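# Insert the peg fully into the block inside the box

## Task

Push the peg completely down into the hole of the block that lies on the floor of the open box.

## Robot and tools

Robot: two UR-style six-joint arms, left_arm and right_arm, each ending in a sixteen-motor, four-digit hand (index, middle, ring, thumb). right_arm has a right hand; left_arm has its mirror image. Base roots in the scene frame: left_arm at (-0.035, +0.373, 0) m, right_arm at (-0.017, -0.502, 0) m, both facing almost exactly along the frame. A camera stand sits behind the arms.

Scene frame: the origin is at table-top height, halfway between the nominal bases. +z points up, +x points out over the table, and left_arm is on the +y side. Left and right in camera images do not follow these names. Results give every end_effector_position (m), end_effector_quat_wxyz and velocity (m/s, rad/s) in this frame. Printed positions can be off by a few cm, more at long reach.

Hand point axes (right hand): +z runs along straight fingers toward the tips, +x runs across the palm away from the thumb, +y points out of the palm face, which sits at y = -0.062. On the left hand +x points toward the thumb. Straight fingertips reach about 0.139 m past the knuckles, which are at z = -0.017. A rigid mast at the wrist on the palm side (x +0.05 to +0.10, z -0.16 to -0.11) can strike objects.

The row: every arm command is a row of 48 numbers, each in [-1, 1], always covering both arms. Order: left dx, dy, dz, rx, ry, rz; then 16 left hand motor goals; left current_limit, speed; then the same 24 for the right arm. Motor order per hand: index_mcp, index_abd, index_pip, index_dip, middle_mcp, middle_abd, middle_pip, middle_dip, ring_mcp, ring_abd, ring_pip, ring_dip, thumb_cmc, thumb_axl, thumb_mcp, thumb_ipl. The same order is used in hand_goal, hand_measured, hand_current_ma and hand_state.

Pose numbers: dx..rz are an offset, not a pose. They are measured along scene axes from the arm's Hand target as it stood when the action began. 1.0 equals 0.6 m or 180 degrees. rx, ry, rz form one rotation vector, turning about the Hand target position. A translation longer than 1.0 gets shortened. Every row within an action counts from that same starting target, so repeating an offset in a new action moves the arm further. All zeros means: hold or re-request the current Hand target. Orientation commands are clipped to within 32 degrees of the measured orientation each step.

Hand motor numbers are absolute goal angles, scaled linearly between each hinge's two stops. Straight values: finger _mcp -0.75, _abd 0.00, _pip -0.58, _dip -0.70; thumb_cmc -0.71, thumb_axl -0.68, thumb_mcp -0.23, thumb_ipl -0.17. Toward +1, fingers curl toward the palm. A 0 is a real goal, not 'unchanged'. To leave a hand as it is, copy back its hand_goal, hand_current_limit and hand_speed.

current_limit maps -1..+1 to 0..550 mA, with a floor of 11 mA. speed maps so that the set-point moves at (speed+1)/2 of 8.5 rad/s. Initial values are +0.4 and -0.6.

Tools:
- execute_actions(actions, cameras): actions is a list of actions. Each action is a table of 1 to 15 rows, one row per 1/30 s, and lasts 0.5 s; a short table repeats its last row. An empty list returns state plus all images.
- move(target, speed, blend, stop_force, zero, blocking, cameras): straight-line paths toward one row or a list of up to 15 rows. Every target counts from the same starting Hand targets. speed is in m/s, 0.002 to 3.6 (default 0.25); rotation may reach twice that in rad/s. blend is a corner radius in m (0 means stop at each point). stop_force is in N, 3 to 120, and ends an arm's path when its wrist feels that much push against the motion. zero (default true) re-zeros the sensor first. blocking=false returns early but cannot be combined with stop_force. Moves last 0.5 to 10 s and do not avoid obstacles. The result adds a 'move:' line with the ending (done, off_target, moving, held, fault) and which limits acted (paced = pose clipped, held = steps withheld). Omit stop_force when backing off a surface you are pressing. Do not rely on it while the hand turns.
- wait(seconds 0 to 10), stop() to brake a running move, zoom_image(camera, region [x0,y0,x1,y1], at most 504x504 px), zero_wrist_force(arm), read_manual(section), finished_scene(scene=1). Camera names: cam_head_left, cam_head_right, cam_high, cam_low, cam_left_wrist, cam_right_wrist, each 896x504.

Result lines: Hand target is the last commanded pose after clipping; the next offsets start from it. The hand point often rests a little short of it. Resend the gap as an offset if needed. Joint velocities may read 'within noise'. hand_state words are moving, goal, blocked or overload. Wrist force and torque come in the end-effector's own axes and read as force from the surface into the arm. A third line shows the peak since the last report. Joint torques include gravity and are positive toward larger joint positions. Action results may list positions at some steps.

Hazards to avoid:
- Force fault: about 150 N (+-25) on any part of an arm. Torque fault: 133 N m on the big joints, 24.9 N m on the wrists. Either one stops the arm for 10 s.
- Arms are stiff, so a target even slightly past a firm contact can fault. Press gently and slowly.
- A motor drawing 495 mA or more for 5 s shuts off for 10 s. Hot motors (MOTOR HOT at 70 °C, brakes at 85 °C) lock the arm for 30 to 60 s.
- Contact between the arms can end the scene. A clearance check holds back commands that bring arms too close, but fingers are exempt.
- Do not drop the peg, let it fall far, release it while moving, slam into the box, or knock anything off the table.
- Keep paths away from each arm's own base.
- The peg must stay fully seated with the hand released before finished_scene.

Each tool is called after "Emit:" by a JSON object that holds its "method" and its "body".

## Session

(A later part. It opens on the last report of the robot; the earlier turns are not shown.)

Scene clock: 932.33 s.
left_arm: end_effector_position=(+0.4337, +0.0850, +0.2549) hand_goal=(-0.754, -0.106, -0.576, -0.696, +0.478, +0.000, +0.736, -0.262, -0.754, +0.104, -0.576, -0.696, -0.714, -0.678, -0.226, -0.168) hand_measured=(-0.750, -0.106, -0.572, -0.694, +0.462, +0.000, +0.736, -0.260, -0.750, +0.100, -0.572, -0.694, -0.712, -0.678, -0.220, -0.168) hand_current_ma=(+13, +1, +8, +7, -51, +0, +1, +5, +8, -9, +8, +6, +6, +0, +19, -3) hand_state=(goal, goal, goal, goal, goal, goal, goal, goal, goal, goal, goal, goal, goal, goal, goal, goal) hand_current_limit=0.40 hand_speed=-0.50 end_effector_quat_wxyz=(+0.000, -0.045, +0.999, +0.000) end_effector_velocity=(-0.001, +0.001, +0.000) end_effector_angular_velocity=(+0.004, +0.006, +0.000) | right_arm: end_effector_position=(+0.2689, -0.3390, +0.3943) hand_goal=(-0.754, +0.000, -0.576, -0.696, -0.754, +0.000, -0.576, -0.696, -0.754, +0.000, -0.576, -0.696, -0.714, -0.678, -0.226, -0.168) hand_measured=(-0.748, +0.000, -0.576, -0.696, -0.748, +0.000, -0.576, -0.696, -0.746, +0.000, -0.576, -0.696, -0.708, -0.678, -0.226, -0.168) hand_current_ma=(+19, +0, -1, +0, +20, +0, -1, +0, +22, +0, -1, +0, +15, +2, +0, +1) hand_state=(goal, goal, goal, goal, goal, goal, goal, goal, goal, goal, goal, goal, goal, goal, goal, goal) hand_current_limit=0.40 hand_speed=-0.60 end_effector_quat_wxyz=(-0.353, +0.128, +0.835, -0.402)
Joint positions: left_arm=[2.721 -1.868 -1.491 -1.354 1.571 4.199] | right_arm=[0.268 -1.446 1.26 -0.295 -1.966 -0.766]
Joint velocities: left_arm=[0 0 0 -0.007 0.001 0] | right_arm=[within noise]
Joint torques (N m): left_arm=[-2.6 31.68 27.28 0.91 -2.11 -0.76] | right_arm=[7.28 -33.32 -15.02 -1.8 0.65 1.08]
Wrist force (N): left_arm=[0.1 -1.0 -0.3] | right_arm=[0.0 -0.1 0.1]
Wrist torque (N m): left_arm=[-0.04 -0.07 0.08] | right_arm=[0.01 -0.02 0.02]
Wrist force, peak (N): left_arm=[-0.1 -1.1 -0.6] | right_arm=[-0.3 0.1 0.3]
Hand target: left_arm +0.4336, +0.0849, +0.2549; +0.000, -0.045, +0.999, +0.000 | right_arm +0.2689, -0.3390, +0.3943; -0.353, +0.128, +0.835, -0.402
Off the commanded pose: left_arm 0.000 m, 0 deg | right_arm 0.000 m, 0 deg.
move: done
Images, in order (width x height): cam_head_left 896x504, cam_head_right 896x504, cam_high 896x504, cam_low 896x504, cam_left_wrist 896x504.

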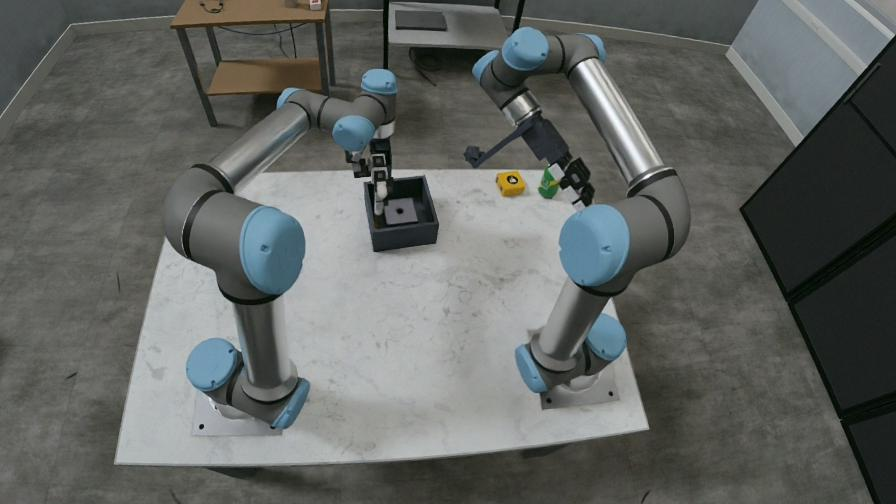

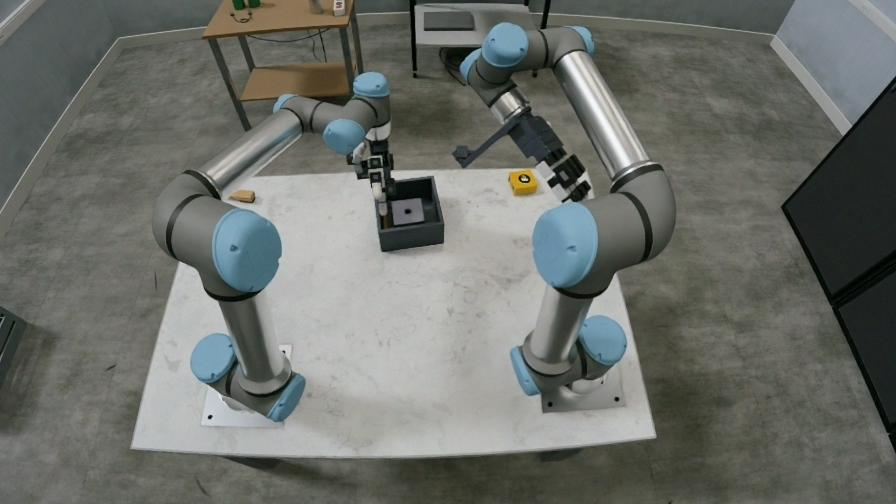

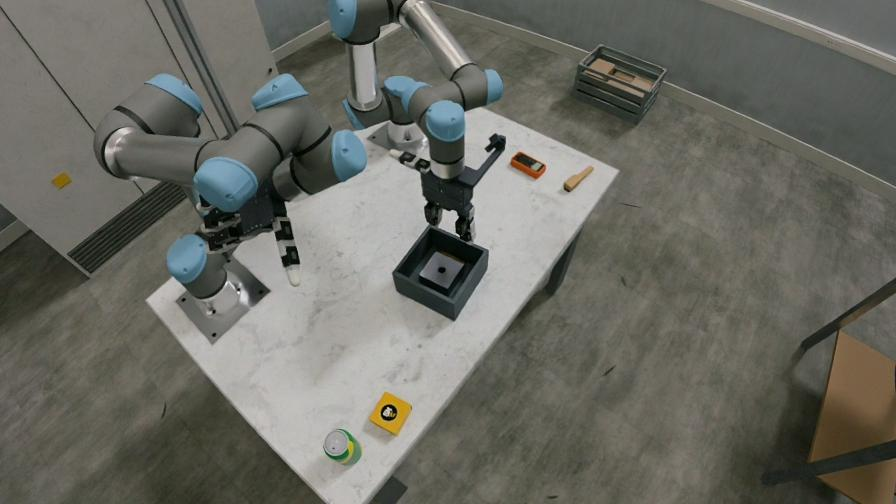

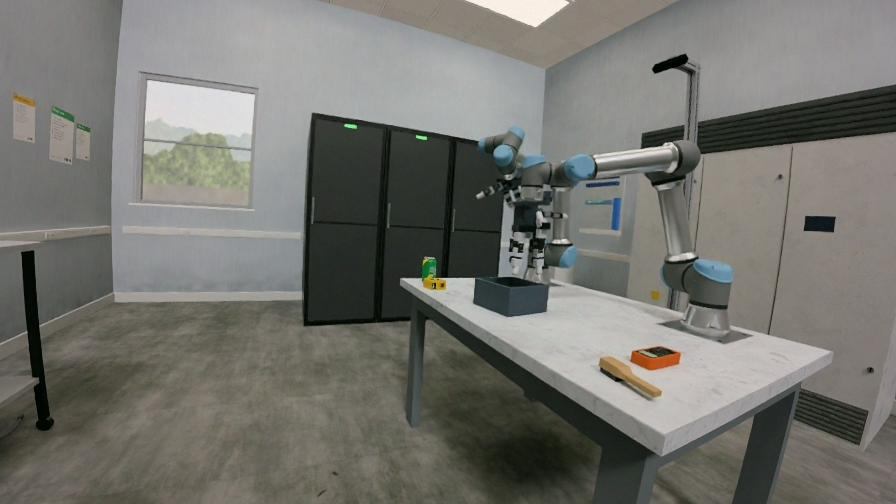

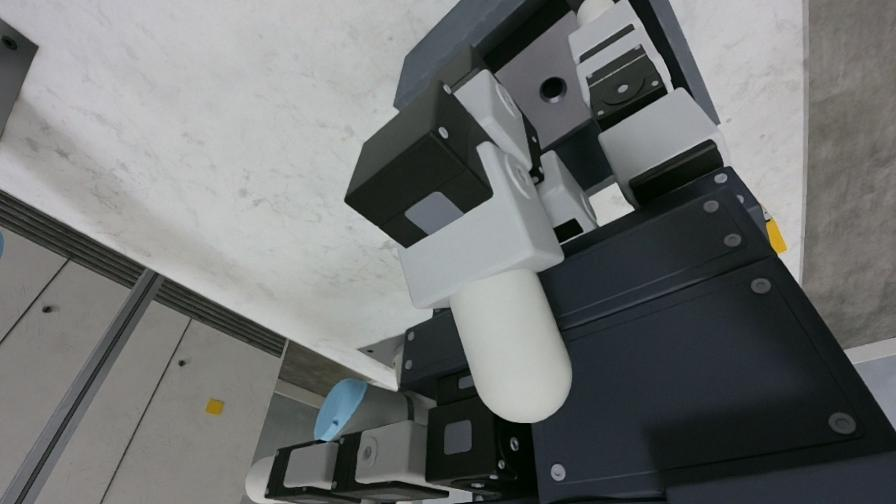

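Emit:
{"method": "move", "body": {"target": [-0.005,0.002,-0.13,0,0,0,-0.754,-0.105,-0.576,-0.696,0.479,0,0.737,-0.261,-0.754,0.105,-0.576,-0.696,-0.714,-0.677,-0.226,-0.168,0.4,-0.5,0,0,0,0,0,0,-0.754,0,-0.576,-0.696,-0.754,0,-0.576,-0.696,-0.754,0,-0.576,-0.696,-0.714,-0.678,-0.226,-0.168,0.4,-0.6], "speed": 0.12, "stop_force": 5, "cameras": ["cam_head_left","cam_head_right","cam_high","cam_left_wrist"]}}

Emit:
{"method": "zoom_image", "body": {"camera": "cam_high", "region": [400, 210, 500, 290]}}

Emit:
{"method": "zoom_image", "body": {"camera": "cam_head_right", "region": [350, 160, 460, 260]}}

Emit:
{"method": "zoom_image", "body": {"camera": "cam_head_left", "region": [350, 160, 460, 260]}}

Scene clock: 943.03 s.
left_arm: end_effector_position=(+0.4306, +0.0861, +0.1768) hand_goal=(-0.754, -0.106, -0.576, -0.696, +0.478, +0.000, +0.736, -0.262, -0.754, +0.104, -0.576, -0.696, -0.714, -0.678, -0.226, -0.168) hand_measured=(-0.750, -0.106, -0.572, -0.694, +0.462, +0.000, +0.736, -0.260, -0.750, +0.100, -0.572, -0.694, -0.712, -0.678, -0.220, -0.168) hand_current_ma=(+12, +1, +8, +7, -51, +0, +1, +5, +8, -9, +8, +6, +6, +0, +19, -2) hand_state=(goal, goal, goal, goal, goal, goal, goal, goal, goal, goal, goal, goal, goal, goal, goal, goal) hand_current_limit=0.40 hand_speed=-0.50 end_effector_quat_wxyz=(+0.000, -0.045, +0.999, +0.000) | right_arm: end_effector_position=(+0.2689, -0.3390, +0.3943) hand_goal=(-0.754, +0.000, -0.576, -0.696, -0.754, +0.000, -0.576, -0.696, -0.754, +0.000, -0.576, -0.696, -0.714, -0.678, -0.226, -0.168) hand_measured=(-0.748, +0.000, -0.576, -0.696, -0.748, +0.000, -0.576, -0.696, -0.746, +0.000, -0.576, -0.696, -0.708, -0.678, -0.226, -0.168) hand_current_ma=(+19, +0, -1, +0, +20, +0, -1, +0, +22, +0, -1, +0, +15, +2, +0, +1) hand_state=(goal, goal, goal, goal, goal, goal, goal, goal, goal, goal, goal, goal, goal, goal, goal, goal) hand_current_limit=0.40 hand_speed=-0.60 end_effector_quat_wxyz=(-0.353, +0.128, +0.835, -0.402)
Joint positions: left_arm=[2.721 -1.917 -1.633 -1.162 1.571 4.199] | right_arm=[0.268 -1.446 1.26 -0.295 -1.966 -0.766]
Joint torques (N m): left_arm=[-6.46 47.76 29.47 3.97 0.15 -1.48] | right_arm=[8.8 -33.8 -14.09 -1.82 0.67 0.89]
Wrist force (N): left_arm=[-0.2 -1.0 -0.3] | right_arm=[-0.2 -0.1 0.1]
Wrist torque (N m): left_arm=[-0.05 -0.03 0.05] | right_arm=[0.01 0.01 0.00]
Wrist force, peak (N): left_arm=[0.0 -1.1 -2.0] | right_arm=[-0.4 0.1 -0.1]
Hand target: left_arm +0.4306, +0.0861, +0.1769; +0.000, -0.045, +0.999, +0.000 | right_arm +0.2689, -0.3390, +0.3943; -0.353, +0.128, +0.835, -0.402
Off the commanded pose: left_arm 0.000 m, 0 deg | right_arm 0.000 m, 0 deg.
move: done
Images, in order (width x height): cam_head_left 896x504, cam_head_right 896x504, cam_high 896x504, cam_left_wrist 896x504.

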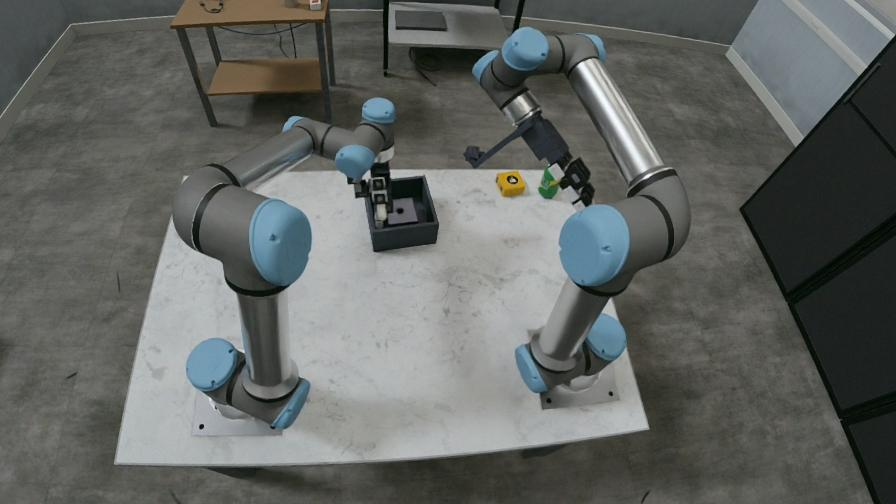

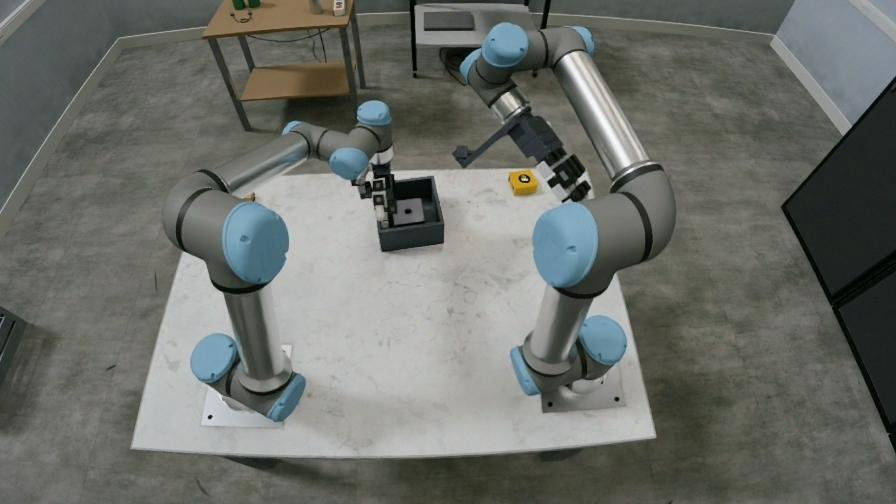

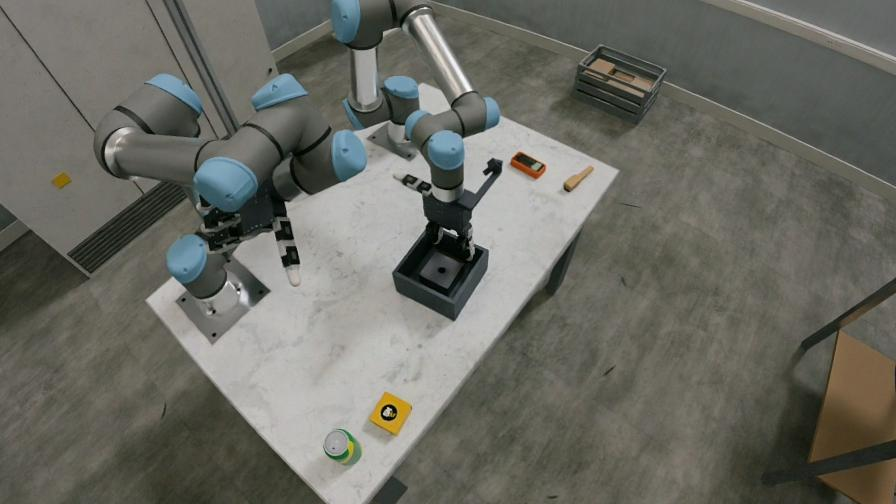

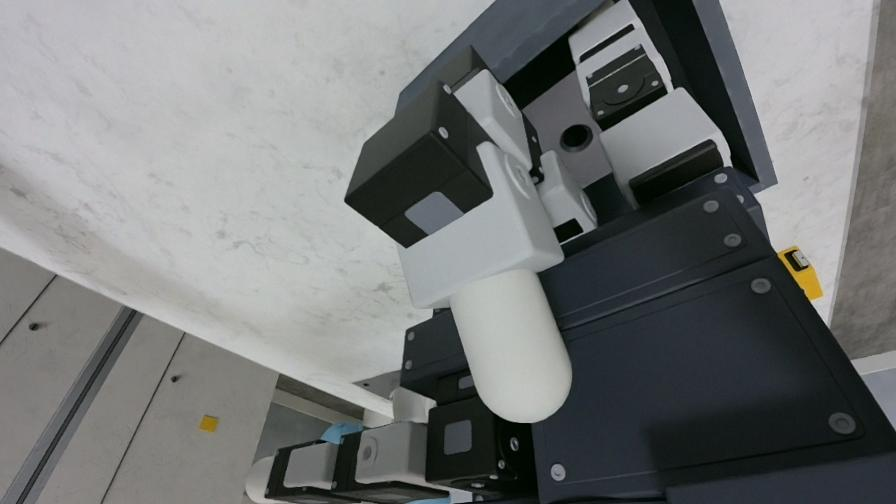

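Scaled by 5.040 from the camera's 896x504 image, which has a finer 1280x720 frame.

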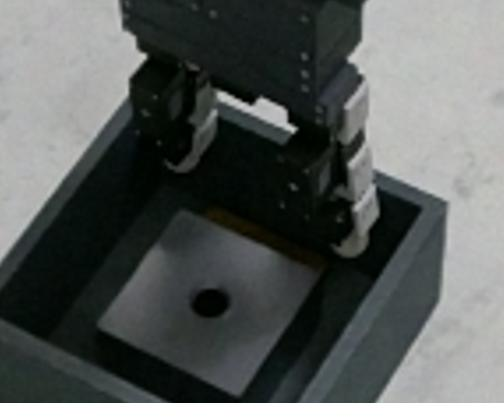

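Scaled by 4.582 from the camera's 896x504 image, which has a finer 1280x720 frame.

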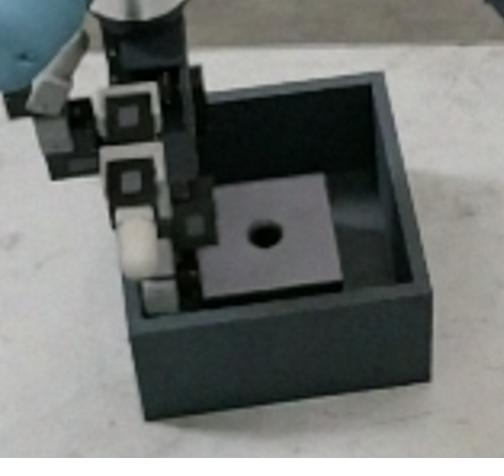

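Scaled by 4.582 from the camera's 896x504 image, which has a finer 1280x720 frame.

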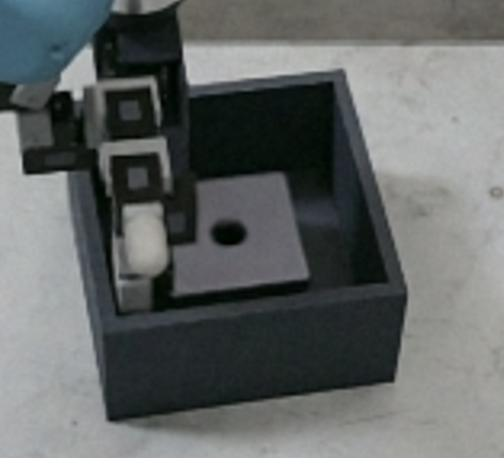

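Emit:
{"method": "move", "body": {"target": [-0.0067,0.0033,-0.0767,0,0,0,-0.754,-0.105,-0.576,-0.696,0.479,0,0.737,-0.261,-0.754,0.105,-0.576,-0.696,-0.714,-0.677,-0.226,-0.168,0.4,-0.8,0,0,0,0,0,0,-0.754,0,-0.576,-0.696,-0.754,0,-0.576,-0.696,-0.754,0,-0.576,-0.696,-0.714,-0.678,-0.226,-0.168,0.4,-0.6], "speed": 0.04, "stop_force": 4, "cameras": ["cam_head_left","cam_head_right","cam_high","cam_left_wrist"]}}

Emit:
{"method": "zoom_image", "body": {"camera": "cam_high", "region": [400, 210, 500, 290]}}

Emit:
{"method": "zoom_image", "body": {"camera": "cam_head_right", "region": [350, 160, 460, 260]}}

Scene clock: 960.23 s.
left_arm: end_effector_position=(+0.4274, +0.0877, +0.1404) hand_goal=(-0.754, -0.106, -0.576, -0.696, +0.478, +0.000, +0.736, -0.262, -0.754, +0.104, -0.576, -0.696, -0.714, -0.678, -0.226, -0.168) hand_measured=(-0.750, -0.106, -0.574, -0.694, +0.462, +0.000, +0.736, -0.260, -0.758, +0.100, -0.592, -0.694, -0.712, -0.678, -0.220, -0.168) hand_current_ma=(+10, +1, +7, +6, -51, +0, +1, +5, -8, -6, -45, +6, +6, +0, +19, -2) hand_state=(goal, goal, goal, goal, goal, goal, goal, goal, goal, goal, goal, goal, goal, goal, goal, goal) hand_current_limit=0.40 hand_speed=-0.80 end_effector_quat_wxyz=(+0.000, -0.045, +0.999, +0.000) | right_arm: end_effector_position=(+0.2689, -0.3390, +0.3943) hand_goal=(-0.754, +0.000, -0.576, -0.696, -0.754, +0.000, -0.576, -0.696, -0.754, +0.000, -0.576, -0.696, -0.714, -0.678, -0.226, -0.168) hand_measured=(-0.748, +0.000, -0.576, -0.696, -0.748, +0.000, -0.576, -0.696, -0.746, +0.000, -0.576, -0.696, -0.708, -0.678, -0.226, -0.168) hand_current_ma=(+19, +0, -1, +0, +20, +0, -1, +0, +22, +0, -1, +0, +15, +2, +0, +1) hand_state=(goal, goal, goal, goal, goal, goal, goal, goal, goal, goal, goal, goal, goal, goal, goal, goal) hand_current_limit=0.40 hand_speed=-0.60 end_effector_quat_wxyz=(-0.353, +0.128, +0.835, -0.402)
Joint positions: left_arm=[2.721 -1.948 -1.693 -1.072 1.571 4.199] | right_arm=[0.268 -1.446 1.26 -0.295 -1.966 -0.766]
Joint torques (N m): left_arm=[-5.44 47.38 35.99 4.07 -1.91 1.42] | right_arm=[8.8 -32.33 -15.21 -1.61 0.83 0.91]
Wrist force (N): left_arm=[0.1 -1.1 -1.2] | right_arm=[0.0 0.0 0.2]
Wrist torque (N m): left_arm=[0.07 -0.07 0.07] | right_arm=[0.01 -0.02 0.02]
Wrist force, peak (N): left_arm=[-0.9 5.4 -22.2] | right_arm=[-0.2 0.1 0.4]
Hand target: left_arm +0.4274, +0.0877, +0.1404; +0.000, -0.045, +0.999, +0.000 (not the last commanded pose) | right_arm +0.2689, -0.3390, +0.3943; -0.353, +0.128, +0.835, -0.402
Off the commanded pose: left_arm 0.010 m, 0 deg | right_arm 0.000 m, 0 deg.
move: contact (left_arm)
Images, in order (width x height): cam_head_left 896x504, cam_head_right 896x504, cam_high 896x504, cam_left_wrist 896x504.

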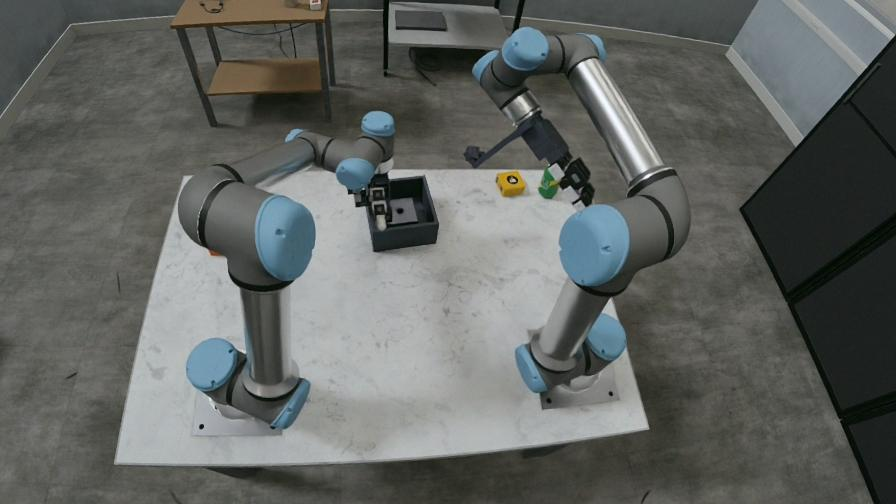

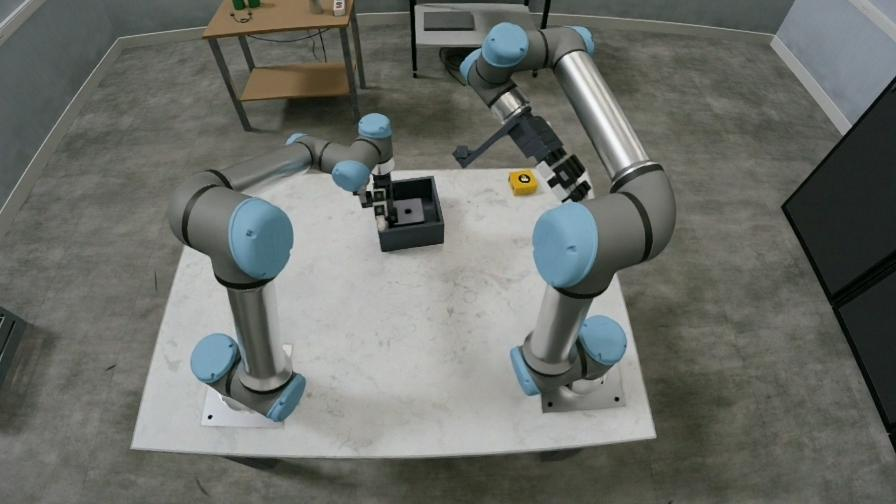

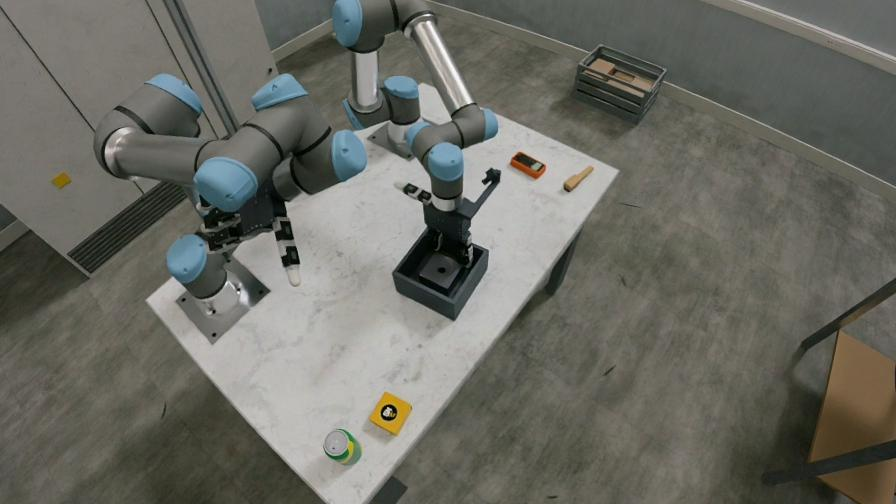

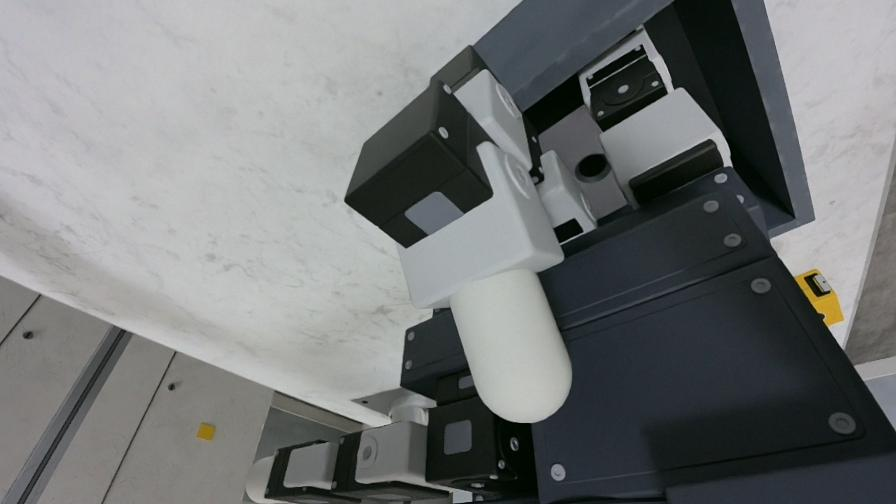

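Scaled by 5.040 from the camera's 896x504 image, which has a finer 1280x720 frame.

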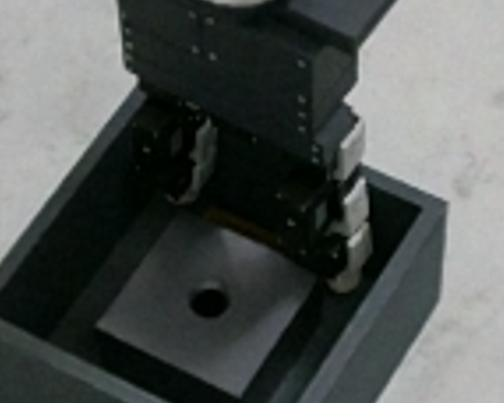

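Scaled by 4.582 from the camera's 896x504 image, which has a finer 1280x720 frame.

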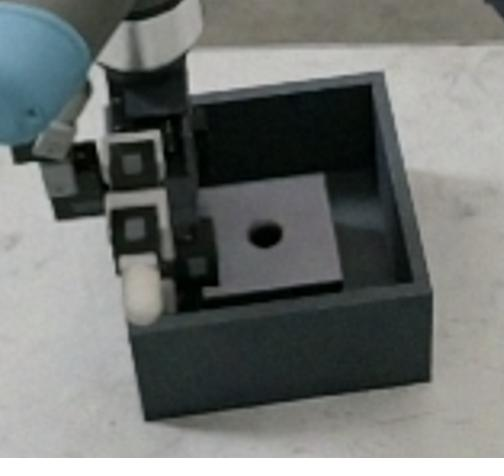

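Emit:
{"method": "move", "body": {"target": [[0,0,0.0167,0,0,0,-0.754,-0.115,-0.576,-0.696,0.479,0,0.737,-0.261,-0.754,0.115,-0.576,-0.696,-0.714,-0.677,-0.226,-0.168,0.4,-0.8,0,0,0,0,0,0,-0.754,0,-0.576,-0.696,-0.754,0,-0.576,-0.696,-0.754,0,-0.576,-0.696,-0.714,-0.678,-0.226,-0.168,0.4,-0.6],[0.0108,0.0009,0.0167,0,0,0,-0.754,-0.115,-0.576,-0.696,0.479,0,0.737,-0.261,-0.754,0.115,-0.576,-0.696,-0.714,-0.677,-0.226,-0.168,0.4,-0.8,0,0,0,0,0,0,-0.754,0,-0.576,-0.696,-0.754,0,-0.576,-0.696,-0.754,0,-0.576,-0.696,-0.714,-0.678,-0.226,-0.168,0.4,-0.6]], "speed": 0.04}}

Emit:
{"method": "move", "body": {"target": [0,0,-0.0342,0,0,0,-0.754,-0.115,-0.576,-0.696,0.479,0,0.737,-0.261,-0.754,0.115,-0.576,-0.696,-0.714,-0.677,-0.226,-0.168,0.4,-0.8,0,0,0,0,0,0,-0.754,0,-0.576,-0.696,-0.754,0,-0.576,-0.696,-0.754,0,-0.576,-0.696,-0.714,-0.678,-0.226,-0.168,0.4,-0.6], "speed": 0.02, "stop_force": 4, "cameras": ["cam_head_left","cam_head_right","cam_high","cam_left_wrist"]}}

Emit:
{"method": "zoom_image", "body": {"camera": "cam_high", "region": [400, 210, 500, 290]}}

Scene clock: 974.50 s.
left_arm: end_effector_position=(+0.4340, +0.0883, +0.1505) hand_goal=(-0.754, -0.116, -0.576, -0.696, +0.478, +0.000, +0.736, -0.262, -0.754, +0.114, -0.576, -0.696, -0.714, -0.678, -0.226, -0.168) hand_measured=(-0.750, -0.112, -0.574, -0.694, +0.462, +0.000, +0.736, -0.260, -0.756, +0.110, -0.578, -0.694, -0.712, -0.678, -0.220, -0.168) hand_current_ma=(+10, +8, +7, +6, -51, +0, +1, +5, -2, -9, -5, +6, +6, +0, +19, -2) hand_state=(goal, goal, goal, goal, goal, goal, goal, goal, goal, goal, goal, goal, goal, goal, goal, goal) hand_current_limit=0.40 hand_speed=-0.80 end_effector_quat_wxyz=(+0.000, -0.045, +0.999, +0.000) end_effector_velocity=(-0.001, +0.000, -0.001) end_effector_angular_velocity=(+0.000, +0.000, +0.001) | right_arm: end_effector_position=(+0.2689, -0.3390, +0.3943) hand_goal=(-0.754, +0.000, -0.576, -0.696, -0.754, +0.000, -0.576, -0.696, -0.754, +0.000, -0.576, -0.696, -0.714, -0.678, -0.226, -0.168) hand_measured=(-0.748, +0.000, -0.576, -0.696, -0.748, +0.000, -0.576, -0.696, -0.746, +0.000, -0.576, -0.696, -0.708, -0.678, -0.226, -0.168) hand_current_ma=(+19, +0, -1, +0, +20, +0, -1, +0, +22, +0, -1, +0, +15, +2, +0, +1) hand_state=(goal, goal, goal, goal, goal, goal, goal, goal, goal, goal, goal, goal, goal, goal, goal, goal) hand_current_limit=0.40 hand_speed=-0.60 end_effector_quat_wxyz=(-0.353, +0.128, +0.835, -0.402)
Joint positions: left_arm=[2.726 -1.947 -1.665 -1.101 1.571 4.205] | right_arm=[0.268 -1.446 1.26 -0.295 -1.966 -0.766]
Joint velocities: left_arm=[0 0.002 -0.005 0.003 0 -0.001] | right_arm=[within noise]
Joint torques (N m): left_arm=[-7.33 49.96 8.43 4.08 -1.55 -1.98] | right_arm=[8.08 -32.66 -13.76 -1.59 0.6 1.03]
Wrist force (N): left_arm=[0.1 -1.0 -0.4] | right_arm=[0.0 0.0 0.3]
Wrist torque (N m): left_arm=[-0.04 -0.08 -0.05] | right_arm=[0.00 -0.03 0.03]
Wrist force, peak (N): left_arm=[0.3 -1.5 -1.3] | right_arm=[-0.2 0.3 0.0]
Hand target: left_arm +0.4339, +0.0882, +0.1505; +0.000, -0.045, +0.999, +0.000 | right_arm +0.2689, -0.3390, +0.3943; -0.353, +0.128, +0.835, -0.402
Off the commanded pose: left_arm 0.000 m, 0 deg | right_arm 0.000 m, 0 deg.
move: done

Scene clock: 976.13 s.
left_arm: end_effector_position=(+0.4339, +0.0882, +0.1406) hand_goal=(-0.754, -0.116, -0.576, -0.696, +0.478, +0.000, +0.736, -0.262, -0.754, +0.114, -0.576, -0.696, -0.714, -0.678, -0.226, -0.168) hand_measured=(-0.750, -0.112, -0.574, -0.694, +0.462, +0.000, +0.736, -0.260, -0.750, +0.112, -0.588, -0.694, -0.712, -0.678, -0.220, -0.168) hand_current_ma=(+10, +8, +7, +6, -51, +0, +1, +5, +8, -5, -38, +6, +6, +0, +19, -2) hand_state=(goal, goal, goal, goal, goal, goal, goal, goal, goal, goal, goal, goal, goal, goal, goal, goal) hand_current_limit=0.40 hand_speed=-0.80 end_effector_quat_wxyz=(+0.000, -0.045, +0.999, +0.000) | right_arm: end_effector_position=(+0.2689, -0.3390, +0.3943) hand_goal=(-0.754, +0.000, -0.576, -0.696, -0.754, +0.000, -0.576, -0.696, -0.754, +0.000, -0.576, -0.696, -0.714, -0.678, -0.226, -0.168) hand_measured=(-0.748, +0.000, -0.576, -0.696, -0.748, +0.000, -0.576, -0.696, -0.746, +0.000, -0.576, -0.696, -0.708, -0.678, -0.226, -0.168) hand_current_ma=(+19, +0, -1, +0, +20, +0, -1, +0, +22, +0, -1, +0, +15, +2, +0, +1) hand_state=(goal, goal, goal, goal, goal, goal, goal, goal, goal, goal, goal, goal, goal, goal, goal, goal) hand_current_limit=0.40 hand_speed=-0.60 end_effector_quat_wxyz=(-0.353, +0.128, +0.835, -0.402)
Joint positions: left_arm=[2.726 -1.958 -1.678 -1.077 1.571 4.204] | right_arm=[0.268 -1.446 1.26 -0.295 -1.966 -0.766]
Joint torques (N m): left_arm=[-6.99 47.83 36.92 4.03 -1.72 -0.67] | right_arm=[9.32 -34.37 -12.68 -1.77 0.77 0.9]
Wrist force (N): left_arm=[0.1 -0.6 -2.1] | right_arm=[0.0 -0.1 0.2]
Wrist torque (N m): left_arm=[0.12 -0.14 -0.04] | right_arm=[0.00 -0.04 0.03]
Wrist force, peak (N): left_arm=[-0.5 2.5 -11.5] | right_arm=[-0.2 0.1 -0.2]
Hand target: left_arm +0.4339, +0.0882, +0.1406; +0.000, -0.045, +0.999, +0.000 (not the last commanded pose) | right_arm +0.2689, -0.3390, +0.3943; -0.353, +0.128, +0.835, -0.402
Off the commanded pose: left_arm 0.011 m, 0 deg | right_arm 0.000 m, 0 deg.
move: contact (left_arm)
Images, in order (width x height): cam_head_left 896x504, cam_head_right 896x504, cam_high 896x504, cam_left_wrist 896x504.

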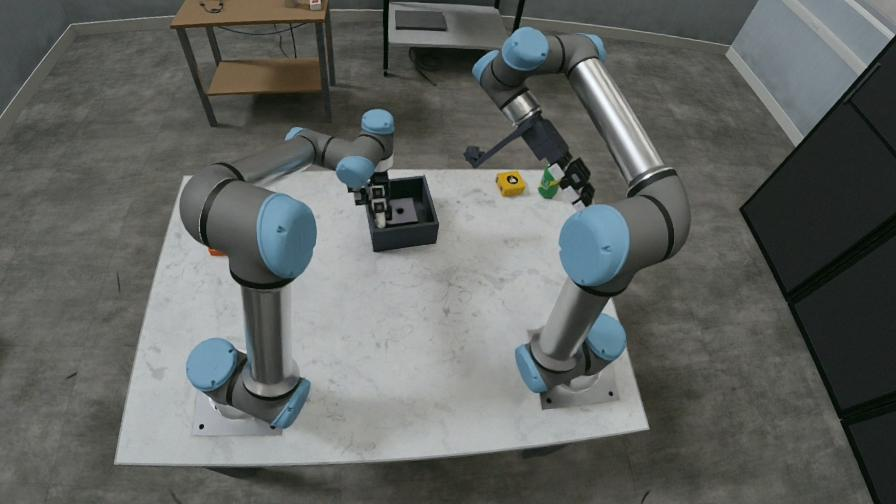

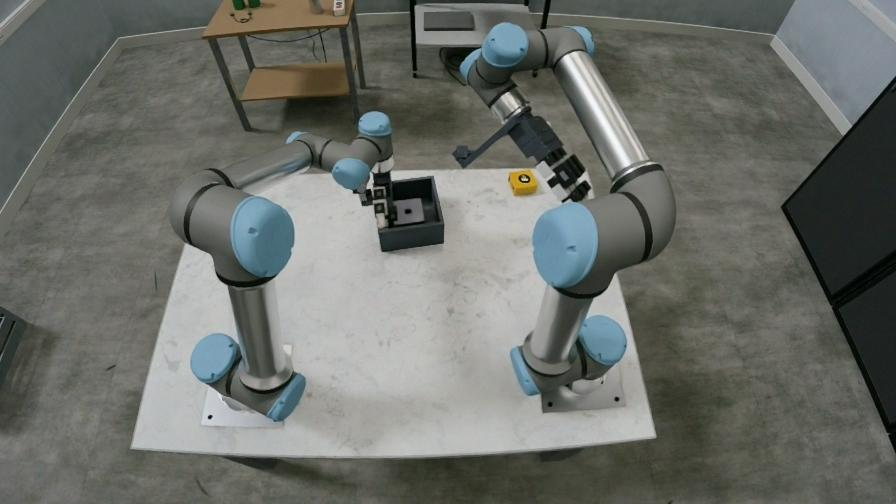

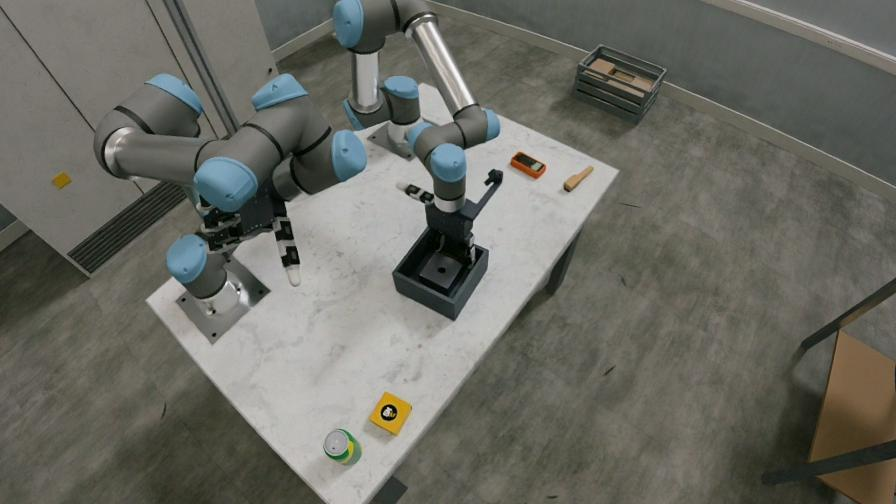

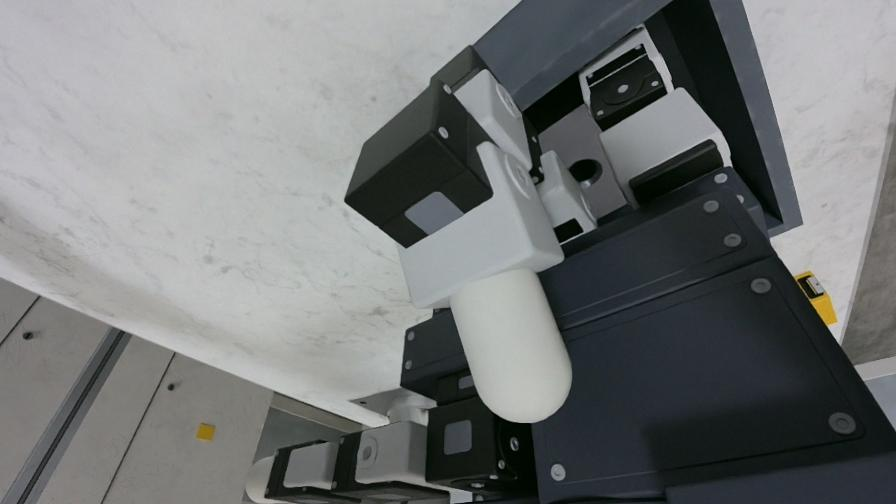

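Scaled by 5.040 from the camera's 896x504 image, which has a finer 1280x720 frame.

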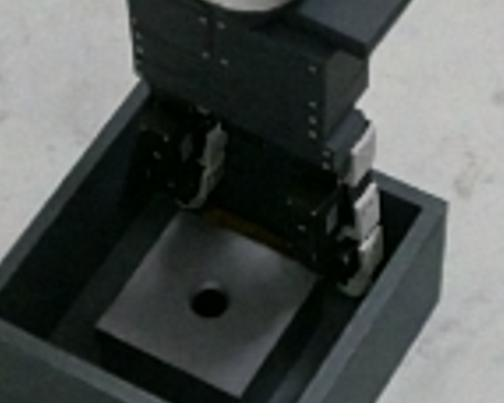

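Emit:
{"method": "move", "body": {"target": [0.0004,0.0045,0.0167,0,0,0,-0.754,-0.115,-0.576,-0.812,0.479,0,0.737,-0.261,-0.754,0.115,-0.576,-0.812,-0.714,-0.677,-0.226,-0.168,0.4,-0.8,0,0,0,0,0,0,-0.754,0,-0.576,-0.696,-0.754,0,-0.576,-0.696,-0.754,0,-0.576,-0.696,-0.714,-0.678,-0.226,-0.168,0.4,-0.6], "speed": 0.04}}

Emit:
{"method": "move", "body": {"target": [0,0,-0.0342,0,0,0,-0.754,-0.115,-0.576,-0.812,0.479,0,0.737,-0.261,-0.754,0.115,-0.576,-0.812,-0.714,-0.677,-0.226,-0.168,0.4,-0.8,0,0,0,0,0,0,-0.754,0,-0.576,-0.696,-0.754,0,-0.576,-0.696,-0.754,0,-0.576,-0.696,-0.714,-0.678,-0.226,-0.168,0.4,-0.6], "speed": 0.02, "stop_force": 4, "cameras": ["cam_head_left","cam_head_right","cam_high","cam_left_wrist"]}}

Emit:
{"method": "zoom_image", "body": {"camera": "cam_high", "region": [400, 210, 500, 290]}}

Emit:
{"method": "zoom_image", "body": {"camera": "cam_left_wrist", "region": [440, 0, 840, 260]}}

Scene clock: 1001.53 s.
left_arm: end_effector_position=(+0.4342, +0.0910, +0.1508) hand_goal=(-0.754, -0.116, -0.576, -0.812, +0.478, +0.000, +0.736, -0.262, -0.754, +0.114, -0.576, -0.812, -0.714, -0.678, -0.226, -0.168) hand_measured=(-0.760, -0.112, -0.578, -0.808, +0.462, +0.000, +0.736, -0.260, -0.752, +0.112, -0.578, -0.810, -0.712, -0.678, -0.220, -0.168) hand_current_ma=(-17, +8, -3, +8, -51, +0, +1, +5, +6, -6, -5, +6, +6, +0, +19, -2) hand_state=(goal, goal, goal, goal, goal, goal, goal, goal, goal, goal, goal, goal, goal, goal, goal, goal) hand_current_limit=0.40 hand_speed=-0.80 end_effector_quat_wxyz=(+0.000, -0.045, +0.999, +0.000) | right_arm: end_effector_position=(+0.2689, -0.3390, +0.3943) hand_goal=(-0.754, +0.000, -0.576, -0.696, -0.754, +0.000, -0.576, -0.696, -0.754, +0.000, -0.576, -0.696, -0.714, -0.678, -0.226, -0.168) hand_measured=(-0.748, +0.000, -0.576, -0.696, -0.748, +0.000, -0.576, -0.696, -0.746, +0.000, -0.576, -0.696, -0.708, -0.678, -0.226, -0.168) hand_current_ma=(+19, +0, -1, +0, +20, +0, -1, +0, +22, +0, -1, +0, +15, +2, +0, +1) hand_state=(goal, goal, goal, goal, goal, goal, goal, goal, goal, goal, goal, goal, goal, goal, goal, goal) hand_current_limit=0.40 hand_speed=-0.60 end_effector_quat_wxyz=(-0.353, +0.128, +0.835, -0.402)
Joint positions: left_arm=[2.73 -1.943 -1.669 -1.1 1.571 4.209] | right_arm=[0.268 -1.446 1.26 -0.295 -1.966 -0.766]
Joint torques (N m): left_arm=[-0.21 29.65 22.43 3.7 -1.63 0.43] | right_arm=[9 -32.57 -13.59 -1.77 0.65 0.87]
Wrist force (N): left_arm=[0.0 -1.7 -0.2] | right_arm=[0.0 0.1 0.0]
Wrist torque (N m): left_arm=[-0.02 -0.06 -0.08] | right_arm=[0.04 -0.02 0.02]
Wrist force, peak (N): left_arm=[0.1 -0.8 -2.4] | right_arm=[-0.3 0.1 -0.2]
Hand target: left_arm +0.4342, +0.0909, +0.1506; +0.000, -0.045, +0.999, +0.000 | right_arm +0.2689, -0.3390, +0.3943; -0.353, +0.128, +0.835, -0.402
Off the commanded pose: left_arm 0.000 m, 0 deg | right_arm 0.000 m, 0 deg.
move: done

Scene clock: 1003.70 s.
left_arm: end_effector_position=(+0.4342, +0.0909, +0.1301) hand_goal=(-0.754, -0.116, -0.576, -0.812, +0.478, +0.000, +0.736, -0.262, -0.754, +0.114, -0.576, -0.812, -0.714, -0.678, -0.226, -0.168) hand_measured=(-0.760, -0.114, -0.578, -0.808, +0.462, +0.000, +0.736, -0.260, -0.752, +0.112, -0.578, -0.810, -0.712, -0.678, -0.220, -0.168) hand_current_ma=(-18, +5, -3, +8, -51, +0, +1, +5, +6, -6, -5, +6, +6, +0, +19, -2) hand_state=(goal, goal, goal, goal, goal, goal, goal, goal, goal, goal, goal, goal, goal, goal, goal, goal) hand_current_limit=0.40 hand_speed=-0.80 end_effector_quat_wxyz=(+0.000, -0.045, +0.999, +0.000) | right_arm: end_effector_position=(+0.2689, -0.3390, +0.3943) hand_goal=(-0.754, +0.000, -0.576, -0.696, -0.754, +0.000, -0.576, -0.696, -0.754, +0.000, -0.576, -0.696, -0.714, -0.678, -0.226, -0.168) hand_measured=(-0.748, +0.000, -0.576, -0.696, -0.748, +0.000, -0.576, -0.696, -0.746, +0.000, -0.576, -0.696, -0.708, -0.678, -0.226, -0.168) hand_current_ma=(+19, +0, -1, +0, +20, +0, -1, +0, +22, +0, -1, +0, +15, +2, +0, +1) hand_state=(goal, goal, goal, goal, goal, goal, goal, goal, goal, goal, goal, goal, goal, goal, goal, goal) hand_current_limit=0.40 hand_speed=-0.60 end_effector_quat_wxyz=(-0.353, +0.128, +0.835, -0.402)
Joint positions: left_arm=[2.73 -1.967 -1.695 -1.051 1.571 4.209] | right_arm=[0.268 -1.446 1.26 -0.295 -1.966 -0.766]
Joint torques (N m): left_arm=[-2.79 49.16 36.35 1.19 -1.56 -1.5] | right_arm=[8.71 -33.31 -14.95 -1.86 0.86 0.95]
Wrist force (N): left_arm=[-0.1 -1.5 -0.2] | right_arm=[0.1 0.1 0.2]
Wrist torque (N m): left_arm=[-0.02 -0.04 -0.09] | right_arm=[0.03 -0.03 0.03]
Wrist force, peak (N): left_arm=[-0.3 -2.3 -0.2] | right_arm=[-0.4 0.1 0.0]
Hand target: left_arm +0.4342, +0.0909, +0.1301; +0.000, -0.045, +0.999, +0.000 | right_arm +0.2689, -0.3390, +0.3943; -0.353, +0.128, +0.835, -0.402
Off the commanded pose: left_arm 0.000 m, 0 deg | right_arm 0.000 m, 0 deg.
move: done
Images, in order (width x height): cam_head_left 896x504, cam_head_right 896x504, cam_high 896x504, cam_left_wrist 896x504.

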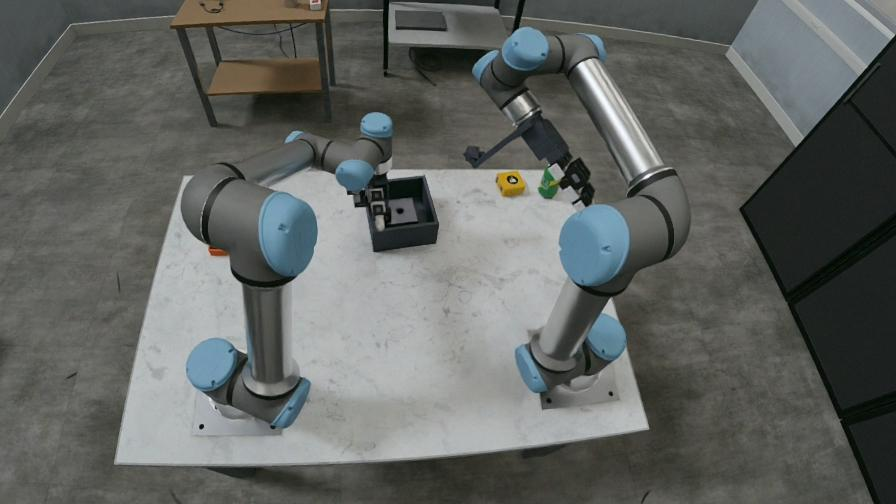

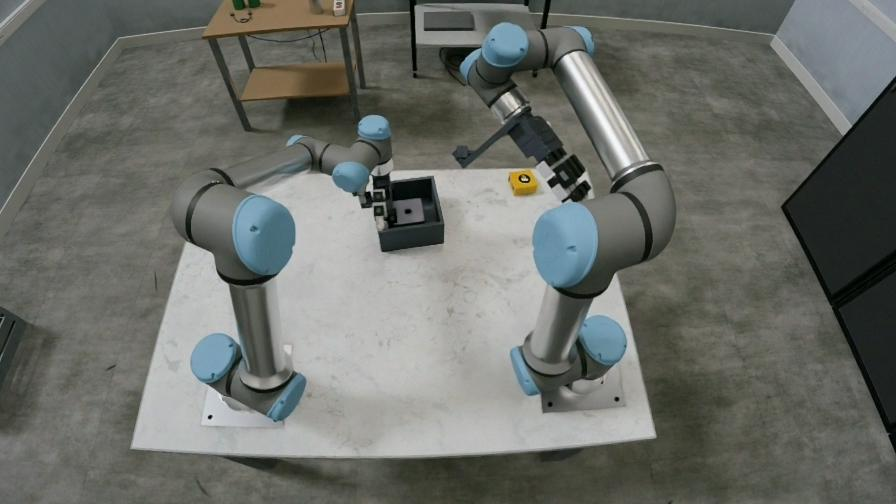

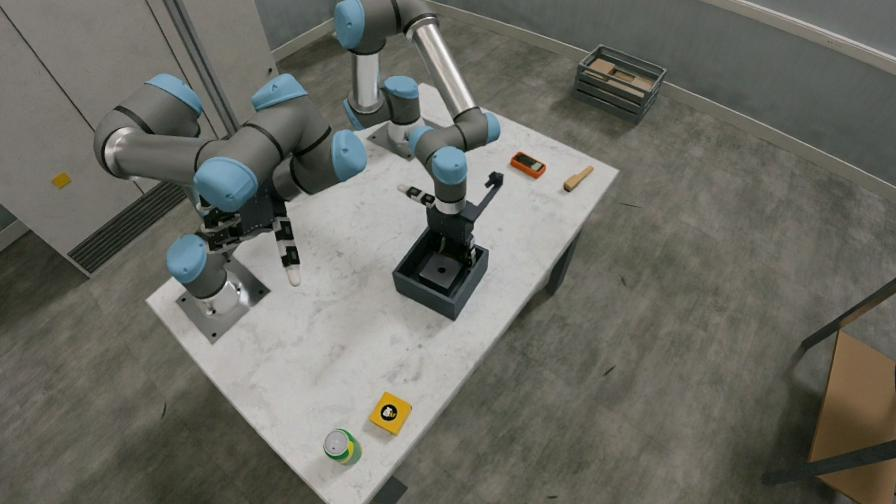

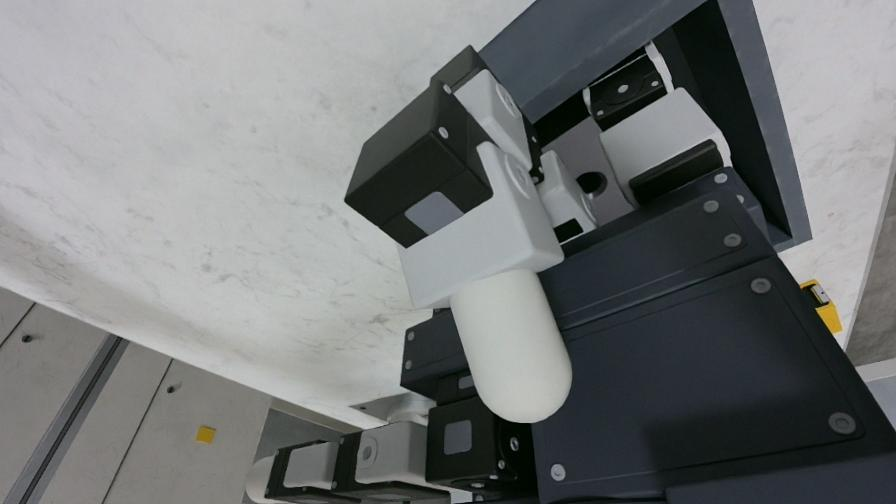

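Scaled by 5.040 from the camera's 896x504 image, which has a finer 1280x720 frame.

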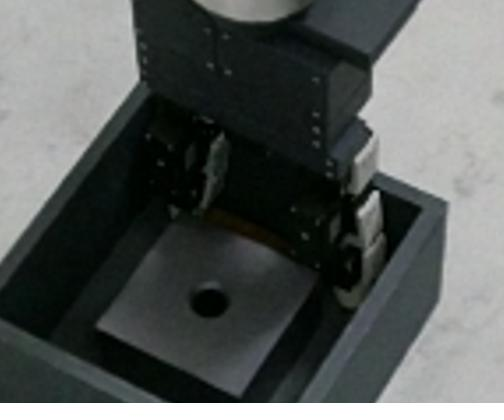

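Scaled by 1.260 from the camera's 896x504 image, which has a finer 1280x720 frame.

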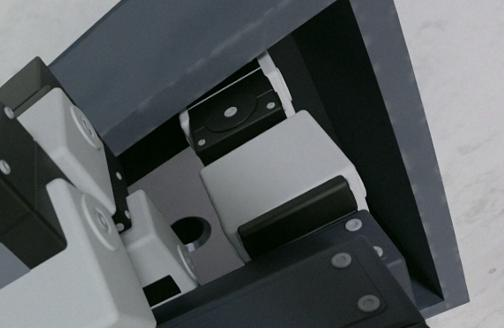

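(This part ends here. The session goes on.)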